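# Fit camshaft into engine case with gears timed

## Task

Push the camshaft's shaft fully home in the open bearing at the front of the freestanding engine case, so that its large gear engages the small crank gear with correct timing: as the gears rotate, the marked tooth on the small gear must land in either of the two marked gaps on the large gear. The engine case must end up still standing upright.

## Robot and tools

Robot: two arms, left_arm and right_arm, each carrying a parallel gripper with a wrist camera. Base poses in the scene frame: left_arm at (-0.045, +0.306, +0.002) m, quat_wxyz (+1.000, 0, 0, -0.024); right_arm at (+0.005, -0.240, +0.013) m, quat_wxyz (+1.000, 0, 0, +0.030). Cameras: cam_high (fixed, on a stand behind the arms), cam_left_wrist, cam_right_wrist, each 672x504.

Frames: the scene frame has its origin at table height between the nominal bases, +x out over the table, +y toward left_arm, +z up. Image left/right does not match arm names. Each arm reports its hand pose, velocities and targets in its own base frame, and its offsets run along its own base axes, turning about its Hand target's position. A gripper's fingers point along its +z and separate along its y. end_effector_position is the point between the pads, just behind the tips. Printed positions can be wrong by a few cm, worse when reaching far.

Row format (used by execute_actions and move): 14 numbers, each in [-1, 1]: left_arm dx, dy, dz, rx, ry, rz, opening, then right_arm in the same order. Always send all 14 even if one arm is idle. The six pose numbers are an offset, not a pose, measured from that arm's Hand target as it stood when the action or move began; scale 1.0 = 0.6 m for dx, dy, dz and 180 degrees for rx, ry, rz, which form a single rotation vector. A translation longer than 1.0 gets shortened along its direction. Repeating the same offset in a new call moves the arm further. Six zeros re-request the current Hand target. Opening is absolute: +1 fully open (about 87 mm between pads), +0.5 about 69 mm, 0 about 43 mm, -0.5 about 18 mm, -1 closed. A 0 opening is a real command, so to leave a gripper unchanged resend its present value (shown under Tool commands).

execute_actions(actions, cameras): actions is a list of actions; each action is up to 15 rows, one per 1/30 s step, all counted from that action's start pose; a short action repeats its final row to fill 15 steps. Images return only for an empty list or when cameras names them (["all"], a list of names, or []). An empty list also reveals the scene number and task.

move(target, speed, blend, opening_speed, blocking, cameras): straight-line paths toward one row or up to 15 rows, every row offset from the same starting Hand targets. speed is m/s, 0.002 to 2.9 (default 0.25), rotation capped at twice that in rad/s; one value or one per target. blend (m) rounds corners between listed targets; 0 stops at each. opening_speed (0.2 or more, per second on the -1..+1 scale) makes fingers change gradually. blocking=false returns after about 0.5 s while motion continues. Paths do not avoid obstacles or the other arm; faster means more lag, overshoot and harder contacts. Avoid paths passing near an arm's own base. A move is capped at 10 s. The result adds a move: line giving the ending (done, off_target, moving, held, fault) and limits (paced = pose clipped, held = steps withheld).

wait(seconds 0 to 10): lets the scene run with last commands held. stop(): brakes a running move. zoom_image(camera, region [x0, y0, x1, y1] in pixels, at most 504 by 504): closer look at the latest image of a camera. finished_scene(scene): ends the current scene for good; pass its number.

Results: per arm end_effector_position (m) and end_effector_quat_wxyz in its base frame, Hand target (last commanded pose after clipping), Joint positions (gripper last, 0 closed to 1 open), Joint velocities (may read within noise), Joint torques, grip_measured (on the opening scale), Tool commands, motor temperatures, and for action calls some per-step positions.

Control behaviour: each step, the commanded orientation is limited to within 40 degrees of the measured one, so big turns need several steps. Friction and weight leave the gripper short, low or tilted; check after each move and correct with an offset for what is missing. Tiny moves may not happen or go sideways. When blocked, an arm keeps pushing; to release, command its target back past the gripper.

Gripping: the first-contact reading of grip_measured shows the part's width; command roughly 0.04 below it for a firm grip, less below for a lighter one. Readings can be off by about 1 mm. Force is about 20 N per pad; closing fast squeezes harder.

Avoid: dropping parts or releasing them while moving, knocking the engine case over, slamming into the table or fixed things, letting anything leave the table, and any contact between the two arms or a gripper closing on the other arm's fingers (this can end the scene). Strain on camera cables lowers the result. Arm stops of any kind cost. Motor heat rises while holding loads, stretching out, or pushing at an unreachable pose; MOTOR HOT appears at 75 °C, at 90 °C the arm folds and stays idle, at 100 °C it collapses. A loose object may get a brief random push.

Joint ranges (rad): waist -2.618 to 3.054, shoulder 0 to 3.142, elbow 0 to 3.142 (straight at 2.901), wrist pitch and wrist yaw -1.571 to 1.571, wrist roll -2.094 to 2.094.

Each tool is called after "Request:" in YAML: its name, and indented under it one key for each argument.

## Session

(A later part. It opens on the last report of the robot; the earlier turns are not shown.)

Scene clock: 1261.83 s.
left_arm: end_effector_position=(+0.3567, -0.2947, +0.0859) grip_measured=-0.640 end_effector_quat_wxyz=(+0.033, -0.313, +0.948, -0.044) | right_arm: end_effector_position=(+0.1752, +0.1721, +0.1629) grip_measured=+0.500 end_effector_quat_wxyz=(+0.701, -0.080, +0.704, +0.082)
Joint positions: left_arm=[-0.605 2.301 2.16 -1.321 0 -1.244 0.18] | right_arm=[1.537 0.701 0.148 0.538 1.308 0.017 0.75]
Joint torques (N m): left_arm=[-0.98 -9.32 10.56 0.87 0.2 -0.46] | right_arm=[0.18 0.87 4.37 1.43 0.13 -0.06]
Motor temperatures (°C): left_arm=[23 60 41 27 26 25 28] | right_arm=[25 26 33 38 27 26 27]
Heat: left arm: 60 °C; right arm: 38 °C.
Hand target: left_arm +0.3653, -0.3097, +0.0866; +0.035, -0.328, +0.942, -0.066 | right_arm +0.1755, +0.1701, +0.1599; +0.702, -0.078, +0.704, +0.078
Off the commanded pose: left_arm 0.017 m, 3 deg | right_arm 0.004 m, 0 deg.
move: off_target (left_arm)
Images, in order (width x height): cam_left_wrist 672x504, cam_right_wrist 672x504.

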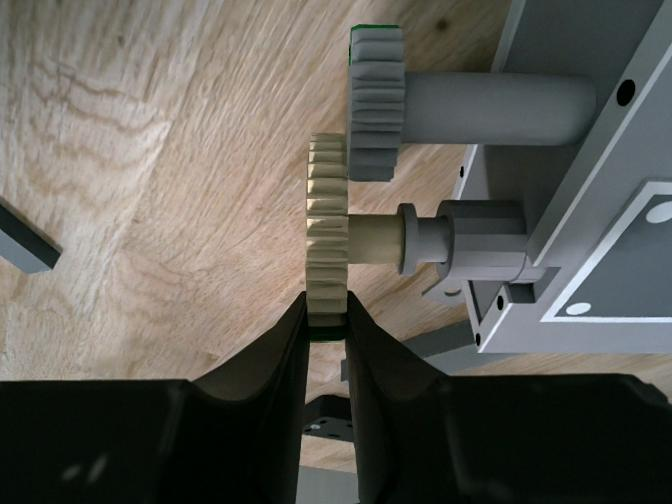

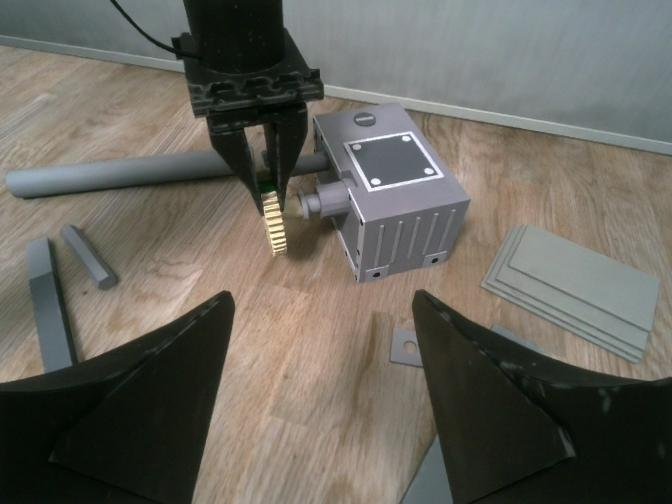

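Request:
move:
  target: [-0.0145,0.0245,0.001,0.01,0.0066,-0.01,-0.85,0,0,0,0,0,0,0.5]
  speed: 0.05
  cameras: ["cam_left_wrist"]

Scene clock: 1288.27 s.
left_arm: end_effector_position=(+0.3564, -0.2943, +0.0858) grip_measured=-0.640 end_effector_quat_wxyz=(+0.033, -0.311, +0.949, -0.043) | right_arm: end_effector_position=(+0.1752, +0.1721, +0.1629) grip_measured=+0.500 end_effector_quat_wxyz=(+0.701, -0.080, +0.704, +0.082)
Joint positions: left_arm=[-0.605 2.301 2.16 -1.322 0 -1.238 0.18] | right_arm=[1.537 0.701 0.148 0.538 1.308 0.017 0.75]
Joint torques (N m): left_arm=[0.06 -11.32 7.12 0.59 0.09 -0.09] | right_arm=[0.17 0.87 4.37 1.43 0.13 -0.06]
Motor temperatures (°C): left_arm=[23 60 45 27 26 25 28] | right_arm=[25 26 33 38 27 26 27]
Heat: left arm: 60 °C; right arm: 38 °C.
Hand target: left_arm +0.3566, -0.2950, +0.0873; +0.029, -0.313, +0.948, -0.048 | right_arm +0.1755, +0.1701, +0.1599; +0.702, -0.078, +0.704, +0.078
Off the commanded pose: left_arm 0.002 m, 1 deg | right_arm 0.004 m, 0 deg.
move: done
Images, in order (width x height): cam_left_wrist 672x504.

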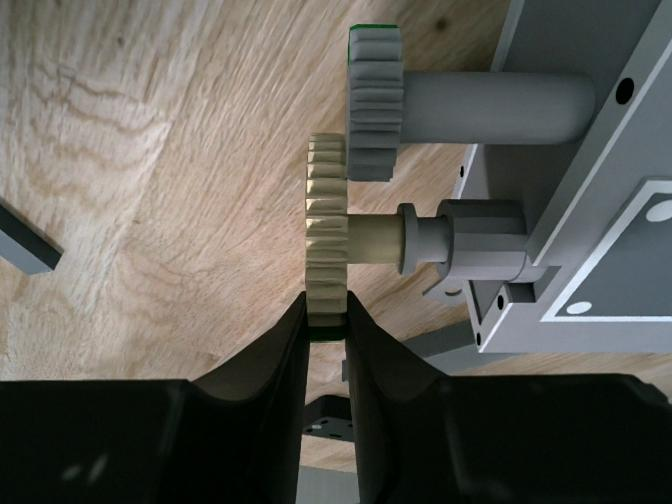

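Now open gently to release.

Request:
move:
  target: [0,0,0,0,0,0,-0.3,0,0,0,0,0,0,0.5]
  opening_speed: 0.4
  cameras: ["cam_left_wrist","cam_right_wrist"]

Request:
zoom_image:
  camera: "cam_left_wrist"
  region: [290, 10, 490, 360]

Request:
zoom_image:
  camera: "cam_right_wrist"
  region: [240, 150, 370, 260]

Scene clock: 1294.80 s.
left_arm: end_effector_position=(+0.3576, -0.2951, +0.0859) grip_measured=-0.300 end_effector_quat_wxyz=(+0.035, -0.311, +0.949, -0.045) | right_arm: end_effector_position=(+0.1752, +0.1721, +0.1629) grip_measured=+0.500 end_effector_quat_wxyz=(+0.701, -0.080, +0.704, +0.082)
Joint positions: left_arm=[-0.605 2.301 2.16 -1.316 0 -1.238 0.35] | right_arm=[1.537 0.701 0.148 0.538 1.308 0.017 0.75]
Joint torques (N m): left_arm=[0.08 -11.33 7.1 0.55 0.09 -0.09] | right_arm=[0.18 0.87 4.4 1.43 0.14 -0.07]
Motor temperatures (°C): left_arm=[23 61 44 27 26 25 28] | right_arm=[25 26 33 38 27 26 27]
Heat: left arm: 61 °C; right arm: 38 °C.
Hand target: left_arm +0.3567, -0.2950, +0.0873; +0.030, -0.313, +0.948, -0.048 | right_arm +0.1755, +0.1701, +0.1599; +0.702, -0.078, +0.704, +0.078
Off the commanded pose: left_arm 0.002 m, 1 deg | right_arm 0.004 m, 0 deg.
move: done
Images, in order (width x height): cam_left_wrist 672x504, cam_right_wrist 672x504.

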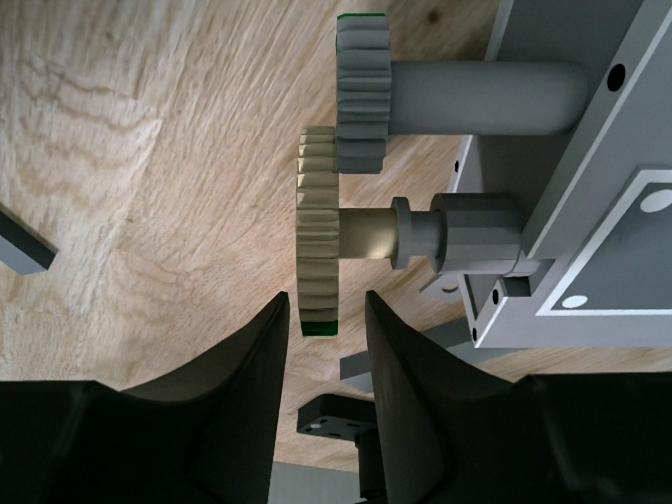

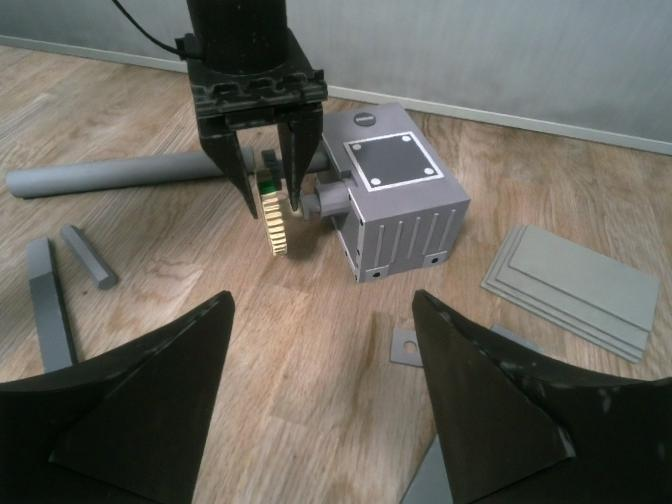

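Scaled by 1.440 from the camera's 672x504 image, which has a finer 960x720 frame.

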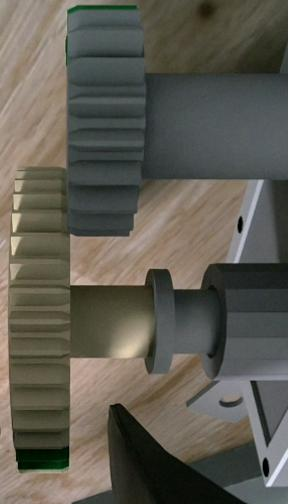

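Scaled by 3.877 from the camera's 672x504 image, which has a finer 960x720 frame.

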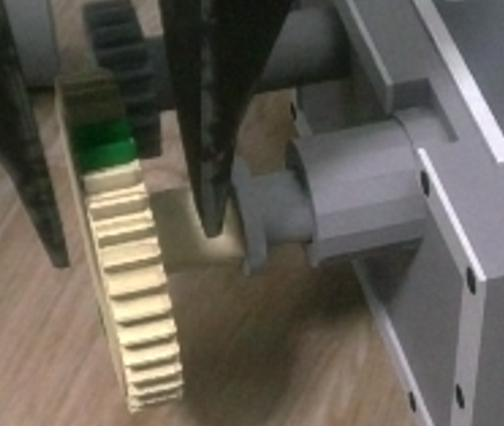

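Request:
zoom_image:
  camera: "cam_left_wrist"
  region: [285, 115, 375, 235]

Request:
zoom_image:
  camera: "cam_left_wrist"
  region: [285, 225, 375, 345]

Request:
zoom_image:
  camera: "cam_left_wrist"
  region: [325, 5, 415, 185]

Scaled by 4.200 from the camera's 672x504 image, which has a finer 960x720 frame.

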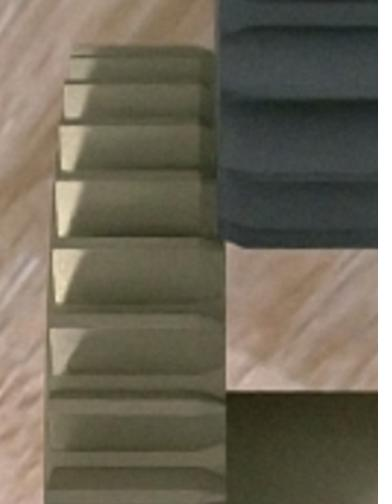

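Scaled by 4.200 from the camera's 672x504 image, which has a finer 960x720 frame.

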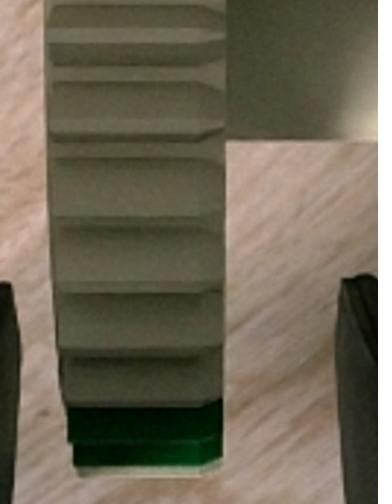

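Scaled by 2.800 from the camera's 672x504 image, which has a finer 960x720 frame.

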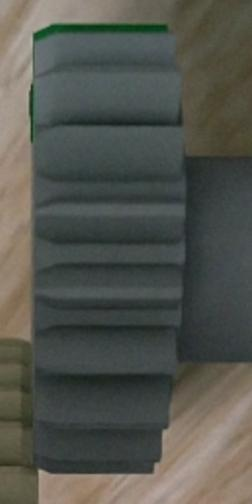

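Request:
move:
  target:
    - [-0.011,0.0075,0.13,0,0,0,-0.3,0,0,0,0,0,0,0.5]
    - [-0.2,0.45,0.35,0,0,0.15,-0.3,0,0,0,0,0,0,0.5]
  speed: [0.1,0.35]
  cameras: ["cam_high","cam_right_wrist"]

Scene clock: 1385.87 s.
left_arm: end_effector_position=(+0.2522, -0.0220, +0.3099) grip_measured=-0.300 end_effector_quat_wxyz=(+0.227, -0.516, +0.812, -0.154) | right_arm: end_effector_position=(+0.1752, +0.1721, +0.1629) grip_measured=+0.500 end_effector_quat_wxyz=(+0.701, -0.080, +0.704, +0.082)
Joint positions: left_arm=[0.105 1.285 1.753 -1.488 0.071 -1.047 0.35] | right_arm=[1.537 0.701 0.148 0.538 1.308 0.017 0.75]
Joint torques (N m): left_arm=[-0.03 -1.77 5.11 0.72 0.17 0.06] | right_arm=[0.17 0.87 4.4 1.43 0.13 -0.06]
Motor temperatures (°C): left_arm=[23 66 41 26 26 25 26] | right_arm=[25 26 33 38 27 26 27]
Heat: left arm: 66 °C; right arm: 38 °C.
Hand target: left_arm +0.2366, -0.0250, +0.2972; +0.040, -0.526, +0.849, -0.040 | right_arm +0.1755, +0.1701, +0.1599; +0.702, -0.078, +0.704, +0.078
Off the commanded pose: left_arm 0.020 m, 26 deg | right_arm 0.004 m, 0 deg.
joint sent to its limit (left arm) — joint 4 (wrist pitch), lower limit. The joint targets are off in orientation, not in position.
move: off_target (left_arm)
Images, in order (width x height): cam_high 672x504, cam_right_wrist 672x504.

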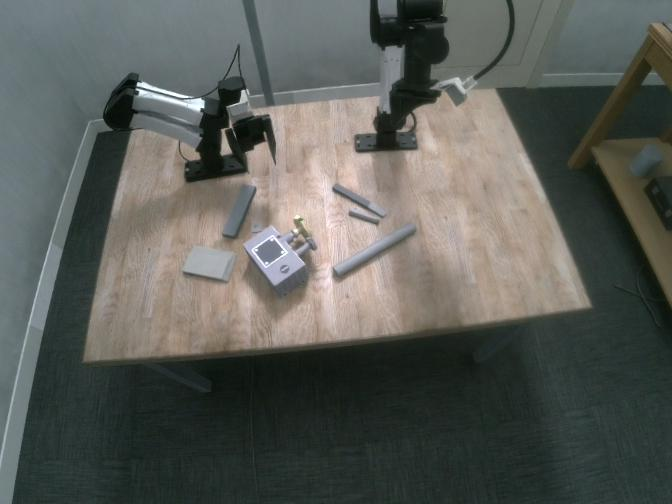

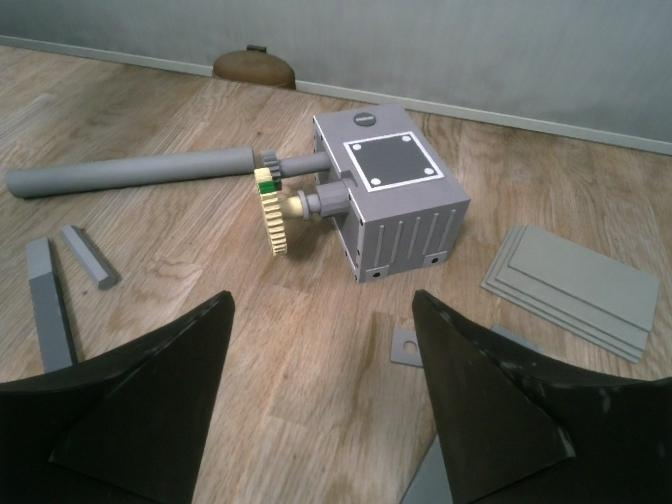

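Request:
move:
  target: [0.072,-0.125,-0.162,0.049,-0.5675,-0.4993,-1,0,0,0,0,0,0,0.5]
  speed: 0.5
  cameras: ["cam_high","cam_left_wrist"]

Scene clock: 1401.07 s.
left_arm: end_effector_position=(+0.2824, -0.0999, +0.2040) grip_measured=-1.000 end_effector_quat_wxyz=(+0.615, +0.351, +0.615, -0.348) | right_arm: end_effector_position=(+0.1752, +0.1721, +0.1629) grip_measured=+0.500 end_effector_quat_wxyz=(+0.701, -0.080, +0.704, +0.082)
Joint positions: left_arm=[0.258 1.069 0.428 0.632 1.292 0.012 0] | right_arm=[1.537 0.701 0.148 0.538 1.308 0.017 0.75]
Joint torques (N m): left_arm=[0.34 -1.26 6.49 1.89 0.29 -0.09] | right_arm=[0.16 0.87 4.38 1.43 0.13 -0.06]
Motor temperatures (°C): left_arm=[23 57 39 27 26 25 26] | right_arm=[25 25 33 38 27 26 27]
Heat: left arm: 57 °C; right arm: 38 °C.
Hand target: left_arm +0.2799, -0.1000, +0.2000; +0.612, +0.354, +0.612, -0.354 | right_arm +0.1755, +0.1701, +0.1599; +0.702, -0.078, +0.704, +0.078
Off the commanded pose: left_arm 0.005 m, 1 deg | right_arm 0.004 m, 0 deg.
move: done
Images, in order (width x height): cam_high 672x504, cam_left_wrist 672x504.

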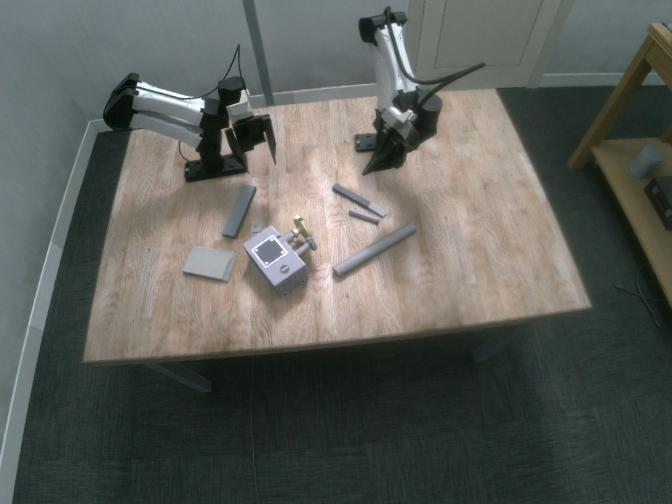

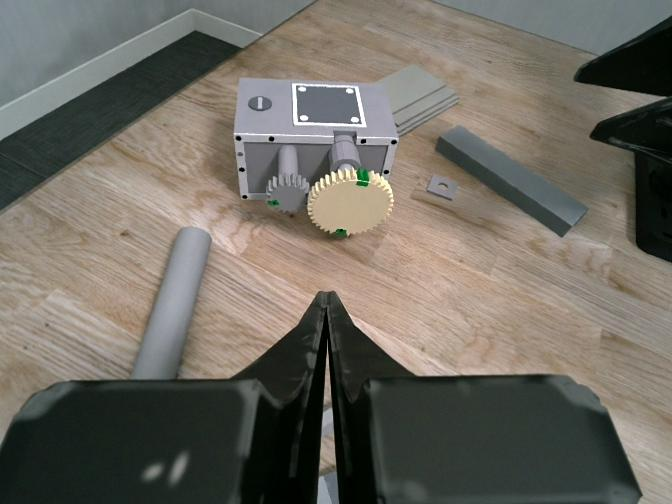

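Request:
zoom_image:
  camera: "cam_left_wrist"
  region: [250, 140, 410, 250]

Scaled by 3.150 from the camera's 672x504 image, which has a finer 960x720 frame.

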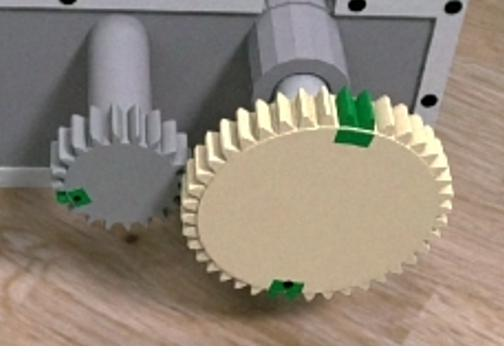

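Request:
move:
  target: [0.055,-0.11,-0.15,0,0,0,-1,0,0,0,0,0,0,0.5]
  speed: 0.25
  cameras: ["cam_left_wrist"]

Request:
zoom_image:
  camera: "cam_left_wrist"
  region: [200, 100, 460, 290]

Scene clock: 1410.00 s.
left_arm: end_effector_position=(+0.3130, -0.1657, +0.1114) grip_measured=-1.000 end_effector_quat_wxyz=(+0.608, +0.356, +0.614, -0.357) | right_arm: end_effector_position=(+0.1752, +0.1721, +0.1629) grip_measured=+0.500 end_effector_quat_wxyz=(+0.701, -0.080, +0.704, +0.082)
Joint positions: left_arm=[-0.057 1.622 0.306 1.304 0.999 0.005 0] | right_arm=[1.537 0.701 0.148 0.538 1.308 0.017 0.75]
Joint torques (N m): left_arm=[-0.7 -3.3 4.34 2.24 -0.09 -0.11] | right_arm=[0.16 0.88 4.4 1.42 0.13 -0.07]
Heat: left arm: 53 °C; right arm: 38 °C.
Hand target: left_arm +0.3128, -0.1660, +0.1101; +0.612, +0.354, +0.612, -0.354 | right_arm +0.1755, +0.1701, +0.1599; +0.702, -0.078, +0.704, +0.078
Off the commanded pose: left_arm 0.001 m, 1 deg | right_arm 0.004 m, 0 deg.
move: done
Images, in order (width x height): cam_left_wrist 672x504.

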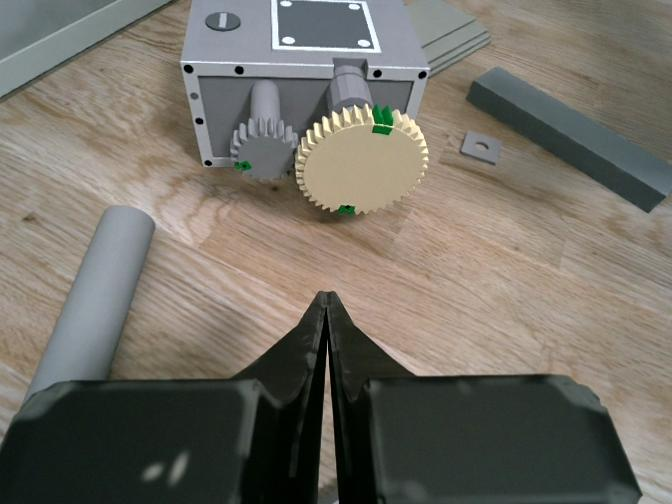

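Scaled by 1.938 from the camera's 672x504 image, which has a finer 960x720 frame.

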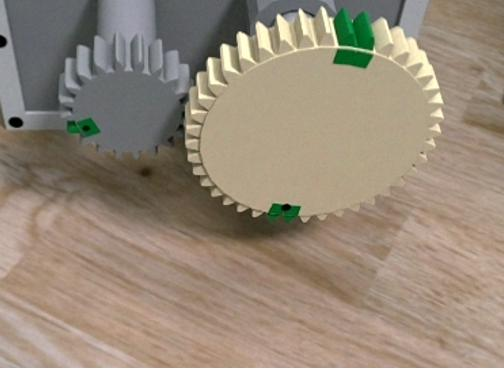

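Request:
zoom_image:
  camera: "cam_left_wrist"
  region: [222, 105, 308, 195]

Request:
zoom_image:
  camera: "cam_left_wrist"
  region: [290, 95, 435, 225]

Scaled by 5.600 from the camera's 672x504 image, which has a finer 960x720 frame.

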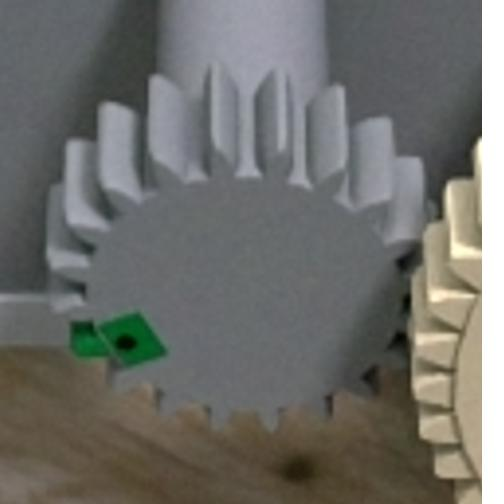

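Scaled by 3.476 from the camera's 672x504 image, which has a finer 960x720 frame.

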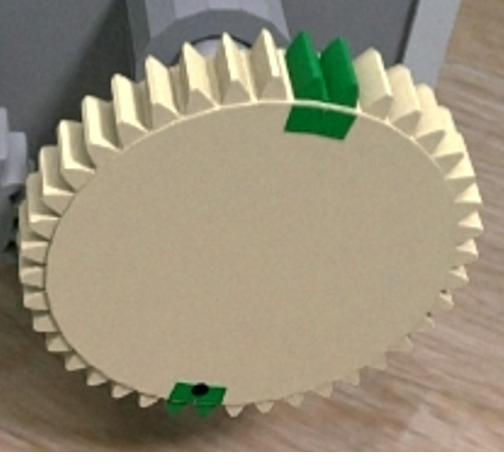

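Request:
zoom_image:
  camera: "cam_left_wrist"
  region: [278, 125, 328, 185]

Scaled by 8.400 from the camera's 672x504 image, which has a finer 960x720 frame.

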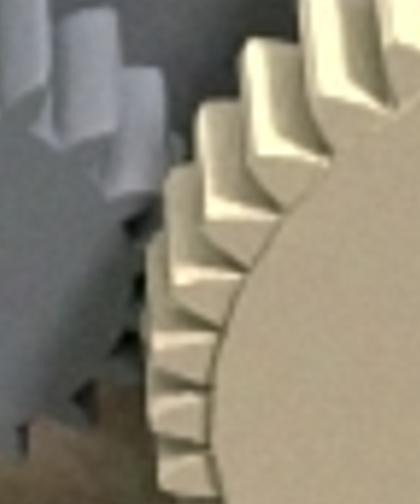

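Request:
move:
  target:
    - [0,0,0,0,0,0,-1,0.124,-0.45,0.067,-0.1247,0.086,0.4663,-1]
    - [0,0,0,0,0,0,-1,0.3575,-0.233,-0.067,-0.1247,0.086,0.4663,-1]
  speed: 0.4
  blend: 0.05
  cameras: ["all"]

Scene clock: 1523.93 s.
left_arm: end_effector_position=(+0.3131, -0.1657, +0.1115) grip_measured=-1.000 end_effector_quat_wxyz=(+0.608, +0.356, +0.614, -0.357) | right_arm: end_effector_position=(+0.3865, +0.0313, +0.1113) grip_measured=-1.000 end_effector_quat_wxyz=(-0.376, +0.627, -0.600, -0.324)
Joint positions: left_arm=[-0.057 1.622 0.306 1.305 0.999 0.004 0] | right_arm=[-0.257 2.139 1.78 -1.543 -1.005 -2.055 0]
Joint torques (N m): left_arm=[-0.73 -3.26 4.34 2.26 -0.1 -0.11] | right_arm=[-0.21 -9.68 6.15 -0.47 -0.67 -0.01]
Motor temperatures (°C): left_arm=[23 42 35 39 26 25 25] | right_arm=[25 26 34 38 27 26 27]
Heat: left arm: 42 °C; right arm: 38 °C.
Hand target: left_arm +0.3129, -0.1660, +0.1101; +0.612, +0.354, +0.612, -0.354 | right_arm +0.3900, +0.0303, +0.1198; -0.352, +0.637, -0.553, -0.406
Off the commanded pose: left_arm 0.001 m, 1 deg | right_arm 0.009 m, 11 deg.
joint sent to its limit (right arm) — joint 4 (wrist pitch), lower limit. The joint targets are off in orientation, not in position.
move: off_target (right_arm); limits=paced

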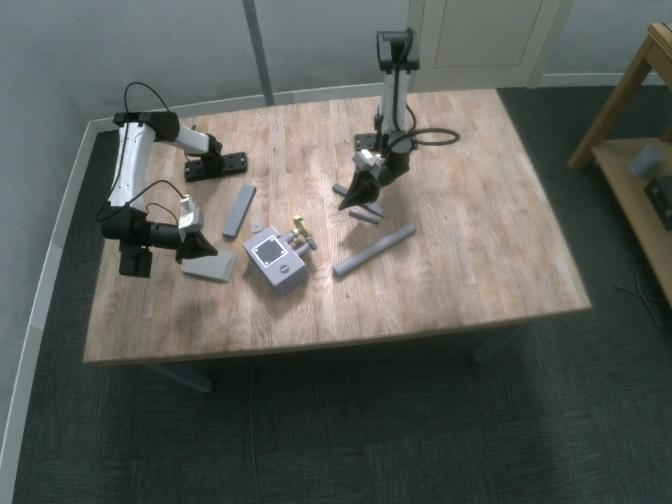

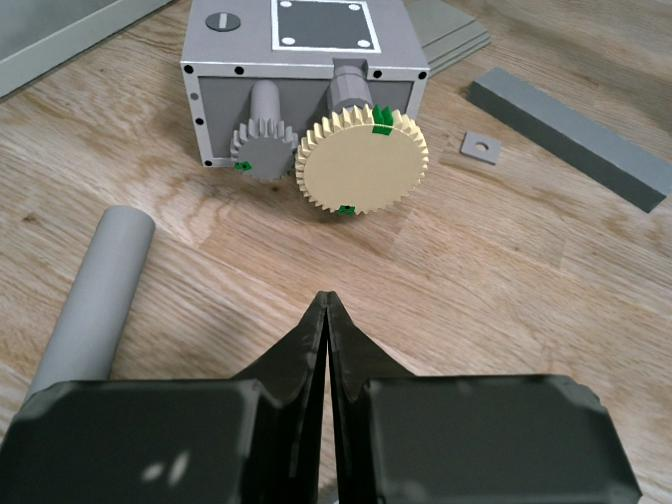

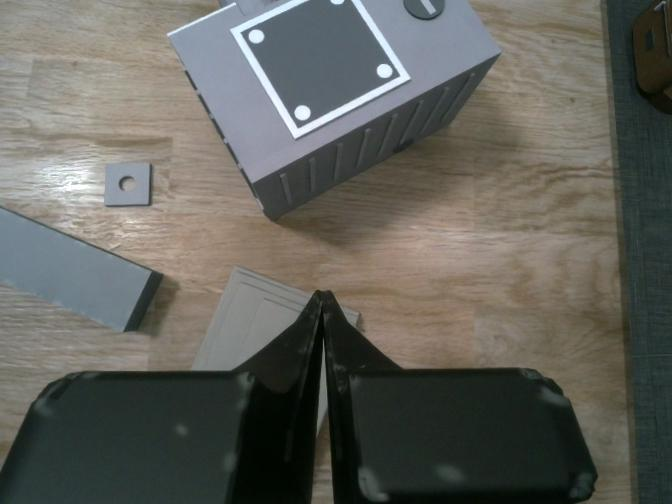

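Request:
move:
  target: [0,0,0,0,0,0,-1,0.01,0.085,-0.11,0,0,0,-1]
  speed: 0.15
  cameras: ["all"]

Scene clock: 1548.57 s.
left_arm: end_effector_position=(+0.3131, -0.1657, +0.1115) grip_measured=-1.000 end_effector_quat_wxyz=(+0.608, +0.356, +0.614, -0.357) | right_arm: end_effector_position=(+0.3903, +0.0796, +0.0490) grip_measured=-1.000 end_effector_quat_wxyz=(-0.340, +0.632, -0.569, -0.401)
Joint positions: left_arm=[-0.057 1.622 0.306 1.305 0.999 0.004 0] | right_arm=[-0.139 2.358 1.837 -1.546 -1.038 -2.103 0]
Joint torques (N m): left_arm=[-0.73 -3.26 4.33 2.26 -0.1 -0.11] | right_arm=[0.38 -10.24 5.82 -0.62 -0.67 -0.13]
Heat: left arm: 41 °C; right arm: 36 °C.
Hand target: left_arm +0.3129, -0.1660, +0.1101; +0.612, +0.354, +0.612, -0.354 | right_arm +0.3960, +0.0813, +0.0537; -0.352, +0.637, -0.553, -0.406
Off the commanded pose: left_arm 0.001 m, 1 deg | right_arm 0.008 m, 2 deg.
joint sent to its limit (right arm) — joint 6 (wrist roll), lower limit. The joint targets still meet the commanded pose.
move: done

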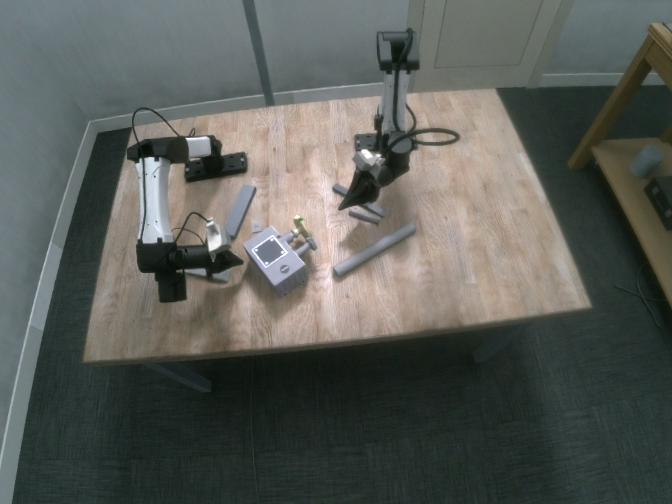

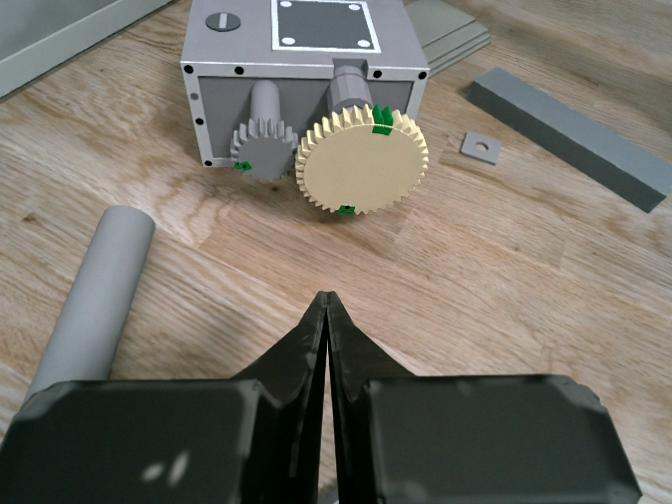

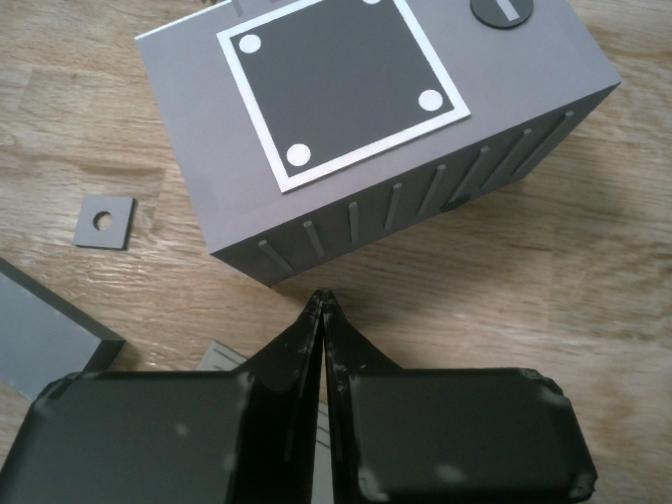

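Request:
move:
  target: [0,0,0,0,0,0,-1,0,0.04,0,0,0,0,-1]
  speed: 0.05
  cameras: ["cam_right_wrist","cam_left_wrist"]

Scene clock: 1556.53 s.
left_arm: end_effector_position=(+0.3131, -0.1657, +0.1115) grip_measured=-1.000 end_effector_quat_wxyz=(+0.608, +0.356, +0.614, -0.357) | right_arm: end_effector_position=(+0.3918, +0.1022, +0.0506) grip_measured=-1.000 end_effector_quat_wxyz=(-0.343, +0.636, -0.557, -0.410)
Joint positions: left_arm=[-0.057 1.622 0.306 1.305 0.999 0.004 0] | right_arm=[-0.088 2.358 1.837 -1.517 -1.069 -2.071 0]
Joint torques (N m): left_arm=[-0.72 -3.26 4.33 2.26 -0.1 -0.11] | right_arm=[0.61 -11.12 4.31 -0.37 -0.67 -0.04]
Heat: left arm: 40 °C; right arm: 36 °C.
Hand target: left_arm +0.3129, -0.1660, +0.1101; +0.612, +0.354, +0.612, -0.354 | right_arm +0.3960, +0.1052, +0.0537; -0.352, +0.637, -0.553, -0.406
Off the commanded pose: left_arm 0.001 m, 1 deg | right_arm 0.006 m, 1 deg.
move: done
Images, in order (width x height): cam_left_wrist 672x504, cam_right_wrist 672x504.

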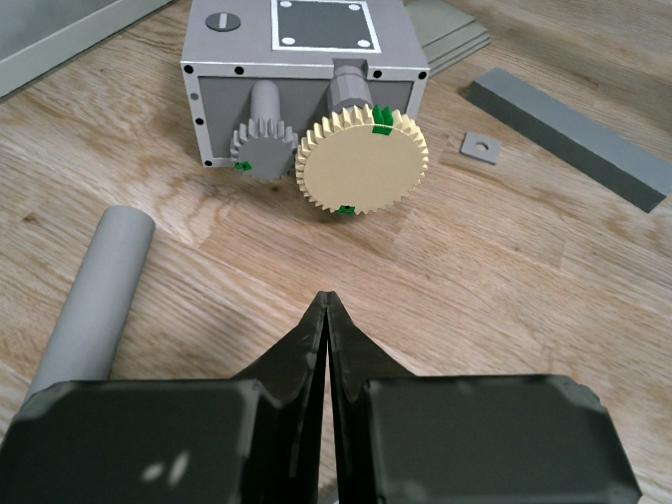

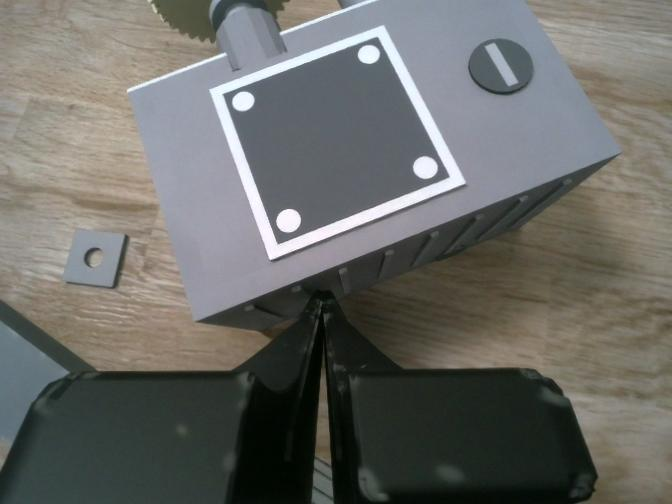

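Request:
move:
  target: [0,0,0,0,0,0,-1,-0.005,0.02,0,0,0,0,-1]
  speed: 0.04
  cameras: ["cam_right_wrist","cam_left_wrist"]

Scene clock: 1562.73 s.
left_arm: end_effector_position=(+0.3131, -0.1657, +0.1115) grip_measured=-1.000 end_effector_quat_wxyz=(+0.608, +0.356, +0.614, -0.357) | right_arm: end_effector_position=(+0.3950, +0.1074, +0.0411) grip_measured=-1.000 end_effector_quat_wxyz=(-0.344, +0.634, -0.562, -0.406)
Joint positions: left_arm=[-0.057 1.622 0.306 1.305 0.999 0.004 0] | right_arm=[-0.074 2.358 1.807 -1.44 -1.074 -2.019 0]
Joint torques (N m): left_arm=[-0.73 -3.28 4.33 2.26 -0.1 -0.11] | right_arm=[1.95 -13.97 2.91 -0.4 -0.74 0.02]
Heat: left arm: 41 °C; right arm: 36 °C.
Hand target: left_arm +0.3129, -0.1660, +0.1101; +0.612, +0.354, +0.612, -0.354 | right_arm +0.3931, +0.1173, +0.0537; -0.352, +0.637, -0.553, -0.406
Off the commanded pose: left_arm 0.001 m, 1 deg | right_arm 0.016 m, 1 deg.
move: off_target (right_arm)
Images, in order (width x height): cam_left_wrist 672x504, cam_right_wrist 672x504.

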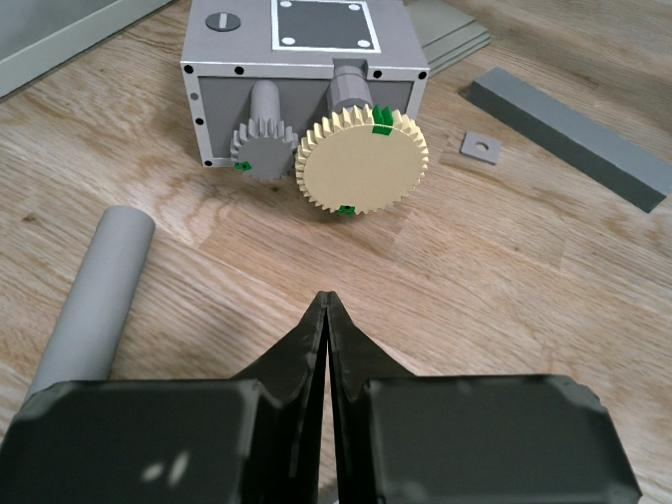

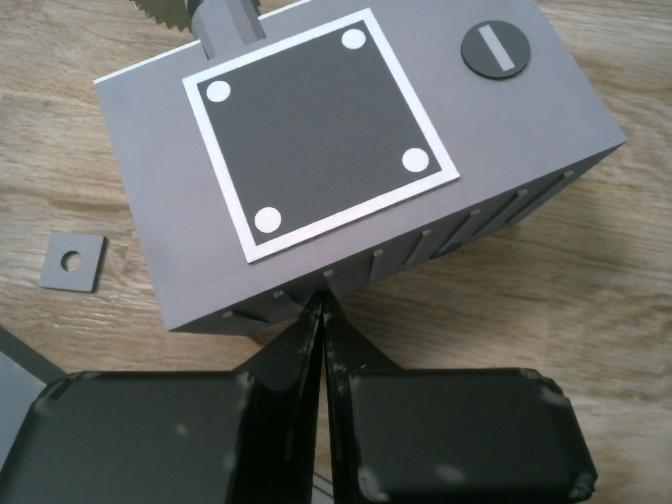

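Request:
move:
  target: [0.0343,-0.13,-0.055,0.0387,0.0219,0,-1,0,0,-0.018,0,0,0,-1]
  speed: 0.15
  cameras: ["cam_left_wrist","cam_right_wrist"]

Scene clock: 1582.63 s.
left_arm: end_effector_position=(+0.3273, -0.2423, +0.0787) grip_measured=-1.000 end_effector_quat_wxyz=(+0.566, +0.376, +0.652, -0.336) | right_arm: end_effector_position=(+0.3957, +0.1077, +0.0354) grip_measured=-1.000 end_effector_quat_wxyz=(-0.347, +0.637, -0.560, -0.401)
Joint positions: left_arm=[-0.371 1.735 0.451 1.112 0.68 0.096 0] | right_arm=[-0.074 2.358 1.786 -1.405 -1.075 -2.017 0]
Joint torques (N m): left_arm=[-0.76 -4.33 7.6 2.01 -0.03 0.05] | right_arm=[1.87 -12.7 2.91 -0.38 -0.75 0.01]
Motor temperatures (°C): left_arm=[23 40 35 42 26 25 25] | right_arm=[25 33 33 35 27 26 27]
Heat: left arm: 42 °C; right arm: 35 °C.
Hand target: left_arm +0.3334, -0.2440, +0.0771; +0.568, +0.378, +0.653, -0.328 | right_arm +0.3930, +0.1173, +0.0429; -0.352, +0.637, -0.553, -0.406
Off the commanded pose: left_arm 0.007 m, 1 deg | right_arm 0.013 m, 1 deg.
move: off_target (right_arm)
Images, in order (width x height): cam_left_wrist 672x504, cam_right_wrist 672x504.

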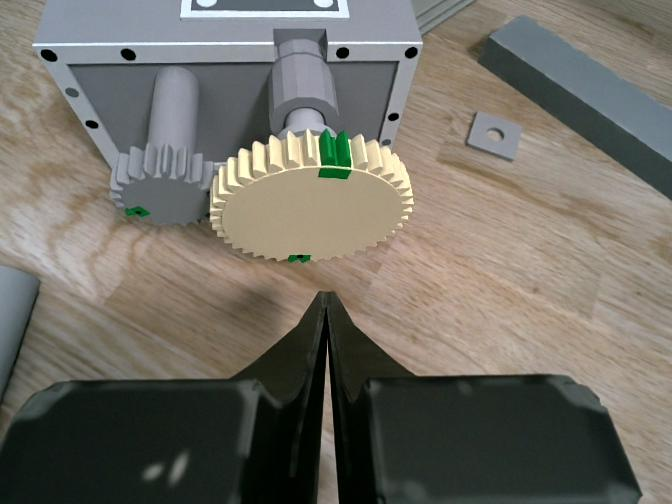

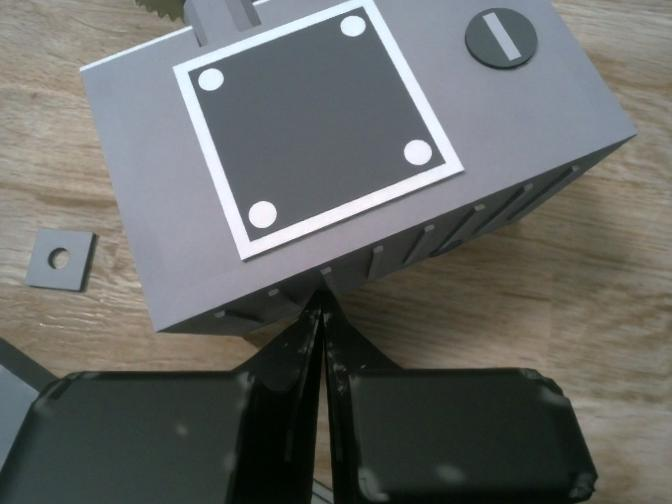

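Request:
move:
  target: [0.018,-0.028,0.002,0,0,0,-1,0,0,-0.003,0,0,0,-1]
  speed: 0.06
  cameras: ["cam_left_wrist"]

Scene clock: 1591.67 s.
left_arm: end_effector_position=(+0.3387, -0.2587, +0.0807) grip_measured=-1.000 end_effector_quat_wxyz=(+0.568, +0.379, +0.650, -0.333) | right_arm: end_effector_position=(+0.3962, +0.1079, +0.0352) grip_measured=-1.000 end_effector_quat_wxyz=(-0.347, +0.637, -0.559, -0.401)
Joint positions: left_arm=[-0.412 1.777 0.519 1.094 0.64 0.096 0] | right_arm=[-0.073 2.358 1.786 -1.402 -1.075 -2.017 0]
Joint torques (N m): left_arm=[-0.77 -4.72 7.72 2 -0.06 -0.02] | right_arm=[1.83 -12.46 2.65 -0.35 -0.75 0]
Heat: left arm: 43 °C; right arm: 35 °C.
Hand target: left_arm +0.3443, -0.2608, +0.0784; +0.569, +0.378, +0.653, -0.328 | right_arm +0.3930, +0.1173, +0.0411; -0.352, +0.637, -0.553, -0.406
Off the commanded pose: left_arm 0.006 m, 1 deg | right_arm 0.011 m, 1 deg.
move: off_target (right_arm)
Images, in order (width x height): cam_left_wrist 672x504.

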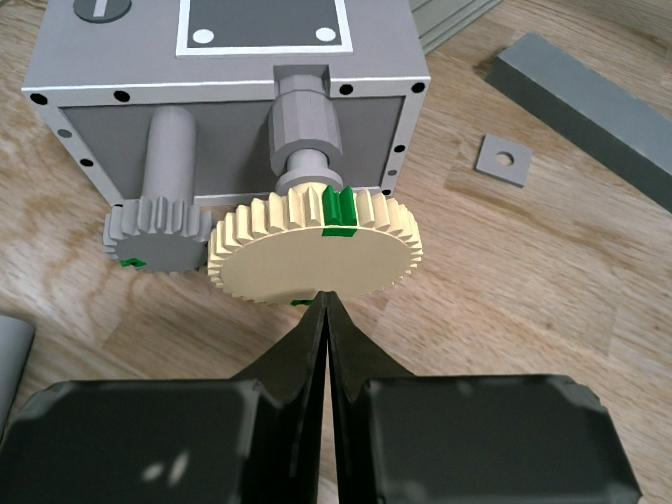

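Request:
move:
  target: [0.0145,-0.016,-0.002,0,0,0,-1,0,0,0,0,0,0,-1]
  speed: 0.04
  cameras: ["cam_left_wrist","cam_right_wrist"]

Request:
zoom_image:
  camera: "cam_left_wrist"
  region: [90, 80, 450, 320]

Scene clock: 1601.03 s.
left_arm: end_effector_position=(+0.3473, -0.2674, +0.0786) grip_measured=-1.000 end_effector_quat_wxyz=(+0.568, +0.380, +0.651, -0.332) | right_arm: end_effector_position=(+0.3962, +0.1079, +0.0352) grip_measured=-1.000 end_effector_quat_wxyz=(-0.347, +0.637, -0.559, -0.401)
Joint positions: left_arm=[-0.428 1.816 0.565 1.085 0.623 0.096 0] | right_arm=[-0.073 2.358 1.786 -1.401 -1.075 -2.017 0]
Joint torques (N m): left_arm=[-0.91 -5.04 7.94 2.04 -0.08 -0.06] | right_arm=[1.84 -12.49 2.66 -0.35 -0.74 0]
Heat: left arm: 43 °C; right arm: 35 °C.
Hand target: left_arm +0.3529, -0.2704, +0.0770; +0.568, +0.378, +0.653, -0.328 | right_arm +0.3930, +0.1173, +0.0411; -0.352, +0.637, -0.553, -0.406
Off the commanded pose: left_arm 0.007 m, 1 deg | right_arm 0.012 m, 1 deg.
move: off_target (right_arm)
Images, in order (width x height): cam_left_wrist 672x504, cam_right_wrist 672x504.

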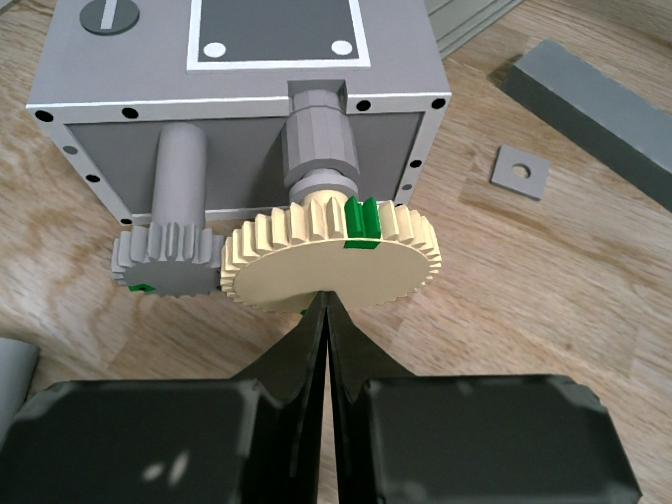

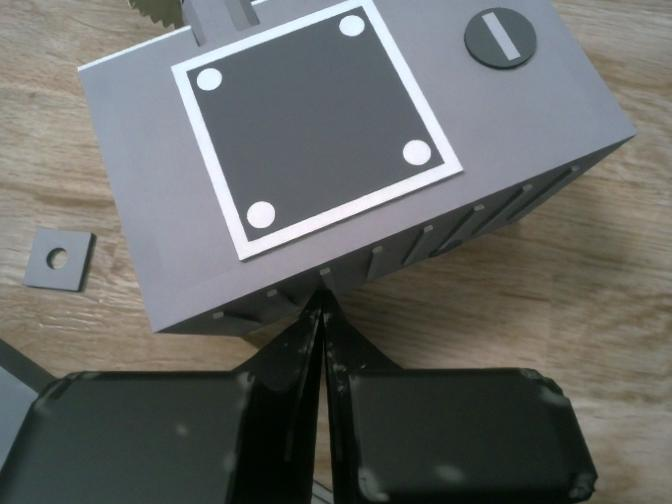

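Scaled by 1.400 from the camera's 672x504 image, which has a finer 960x720 frame.

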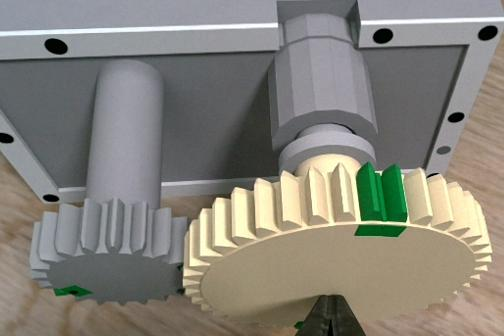

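Request:
move:
  target: [0.012,-0.019,0.001,0,0,0,-1,0,0,0,0,0,0,-1]
  speed: 0.04
  cameras: ["cam_left_wrist","cam_right_wrist"]

Request:
zoom_image:
  camera: "cam_left_wrist"
  region: [90, 80, 450, 320]

Scene clock: 1607.23 s.
left_arm: end_effector_position=(+0.3511, -0.2732, +0.0697) grip_measured=-1.000 end_effector_quat_wxyz=(+0.555, +0.378, +0.663, -0.330) | right_arm: end_effector_position=(+0.3963, +0.1079, +0.0351) grip_measured=-1.000 end_effector_quat_wxyz=(-0.348, +0.638, -0.559, -0.400)
Joint positions: left_arm=[-0.444 1.844 0.598 1.044 0.602 0.096 0] | right_arm=[-0.073 2.358 1.786 -1.401 -1.075 -2.017 0]
Joint torques (N m): left_arm=[-1.72 -5.31 9.21 2.34 -0.09 -0.11] | right_arm=[1.83 -12.46 2.66 -0.36 -0.74 0]
Heat: left arm: 43 °C; right arm: 35 °C.
Hand target: left_arm +0.3602, -0.2817, +0.0776; +0.568, +0.378, +0.653, -0.328 | right_arm +0.3930, +0.1173, +0.0411; -0.352, +0.637, -0.553, -0.406
Off the commanded pose: left_arm 0.015 m, 2 deg | right_arm 0.012 m, 1 deg.
move: off_target (left_arm, right_arm)
Images, in order (width x height): cam_left_wrist 672x504, cam_right_wrist 672x504.

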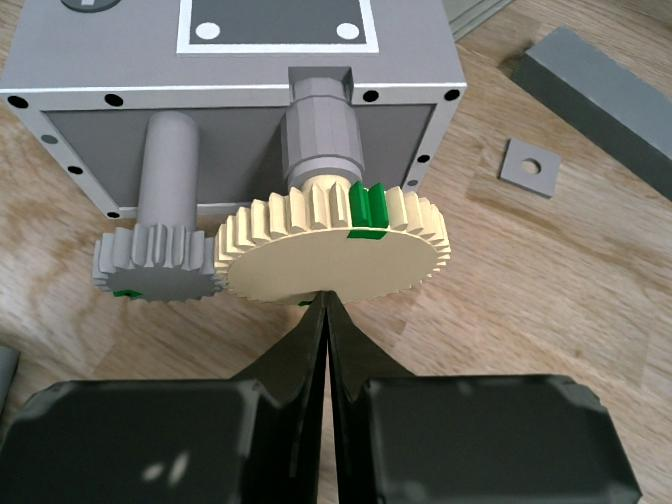

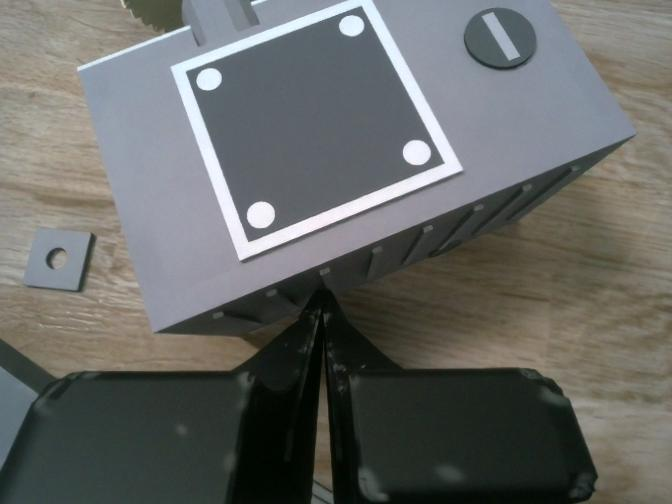

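Scaled by 1.400 from the camera's 672x504 image, which has a finer 960x720 frame.

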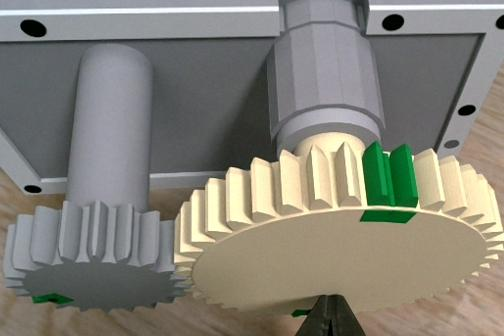

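Request:
move:
  target:
    - [-0.018,0.026,0.004,0,0,0,-1,0,0,0,0,0,0,-1]
    - [-0.016,0.026,0.03,0,0,0,-1,0,0,0,0,0,0,-1]
  speed: 0.06
  cameras: ["cam_left_wrist"]

Request:
zoom_image:
  camera: "cam_left_wrist"
  region: [90, 80, 450, 320]

Scene clock: 1616.67 s.
left_arm: end_effector_position=(+0.3479, -0.2666, +0.0835) grip_measured=-1.000 end_effector_quat_wxyz=(+0.559, +0.375, +0.663, -0.327) | right_arm: end_effector_position=(+0.3963, +0.1079, +0.0351) grip_measured=-1.000 end_effector_quat_wxyz=(-0.348, +0.638, -0.559, -0.400)
Joint positions: left_arm=[-0.433 1.77 0.58 0.995 0.602 0.096 0] | right_arm=[-0.073 2.358 1.786 -1.401 -1.075 -2.017 0]
Joint torques (N m): left_arm=[0.53 -8.39 7.12 2 0.3 -0.04] | right_arm=[1.81 -12.46 2.66 -0.35 -0.75 0]
Heat: left arm: 45 °C; right arm: 36 °C.
Hand target: left_arm +0.3505, -0.2661, +0.0957; +0.568, +0.378, +0.653, -0.328 | right_arm +0.3930, +0.1173, +0.0411; -0.352, +0.637, -0.553, -0.406
Off the commanded pose: left_arm 0.012 m, 2 deg | right_arm 0.012 m, 1 deg.
move: off_target (left_arm, right_arm)
Images, in order (width x height): cam_left_wrist 672x504.

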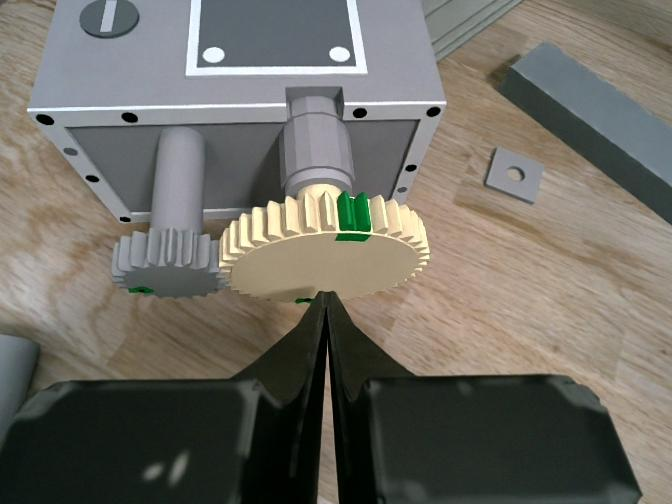

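Scaled by 1.400 from the camera's 672x504 image, which has a finer 960x720 frame.

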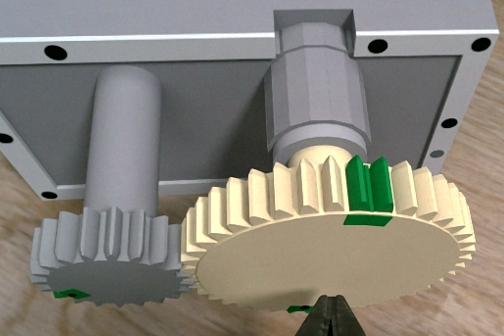

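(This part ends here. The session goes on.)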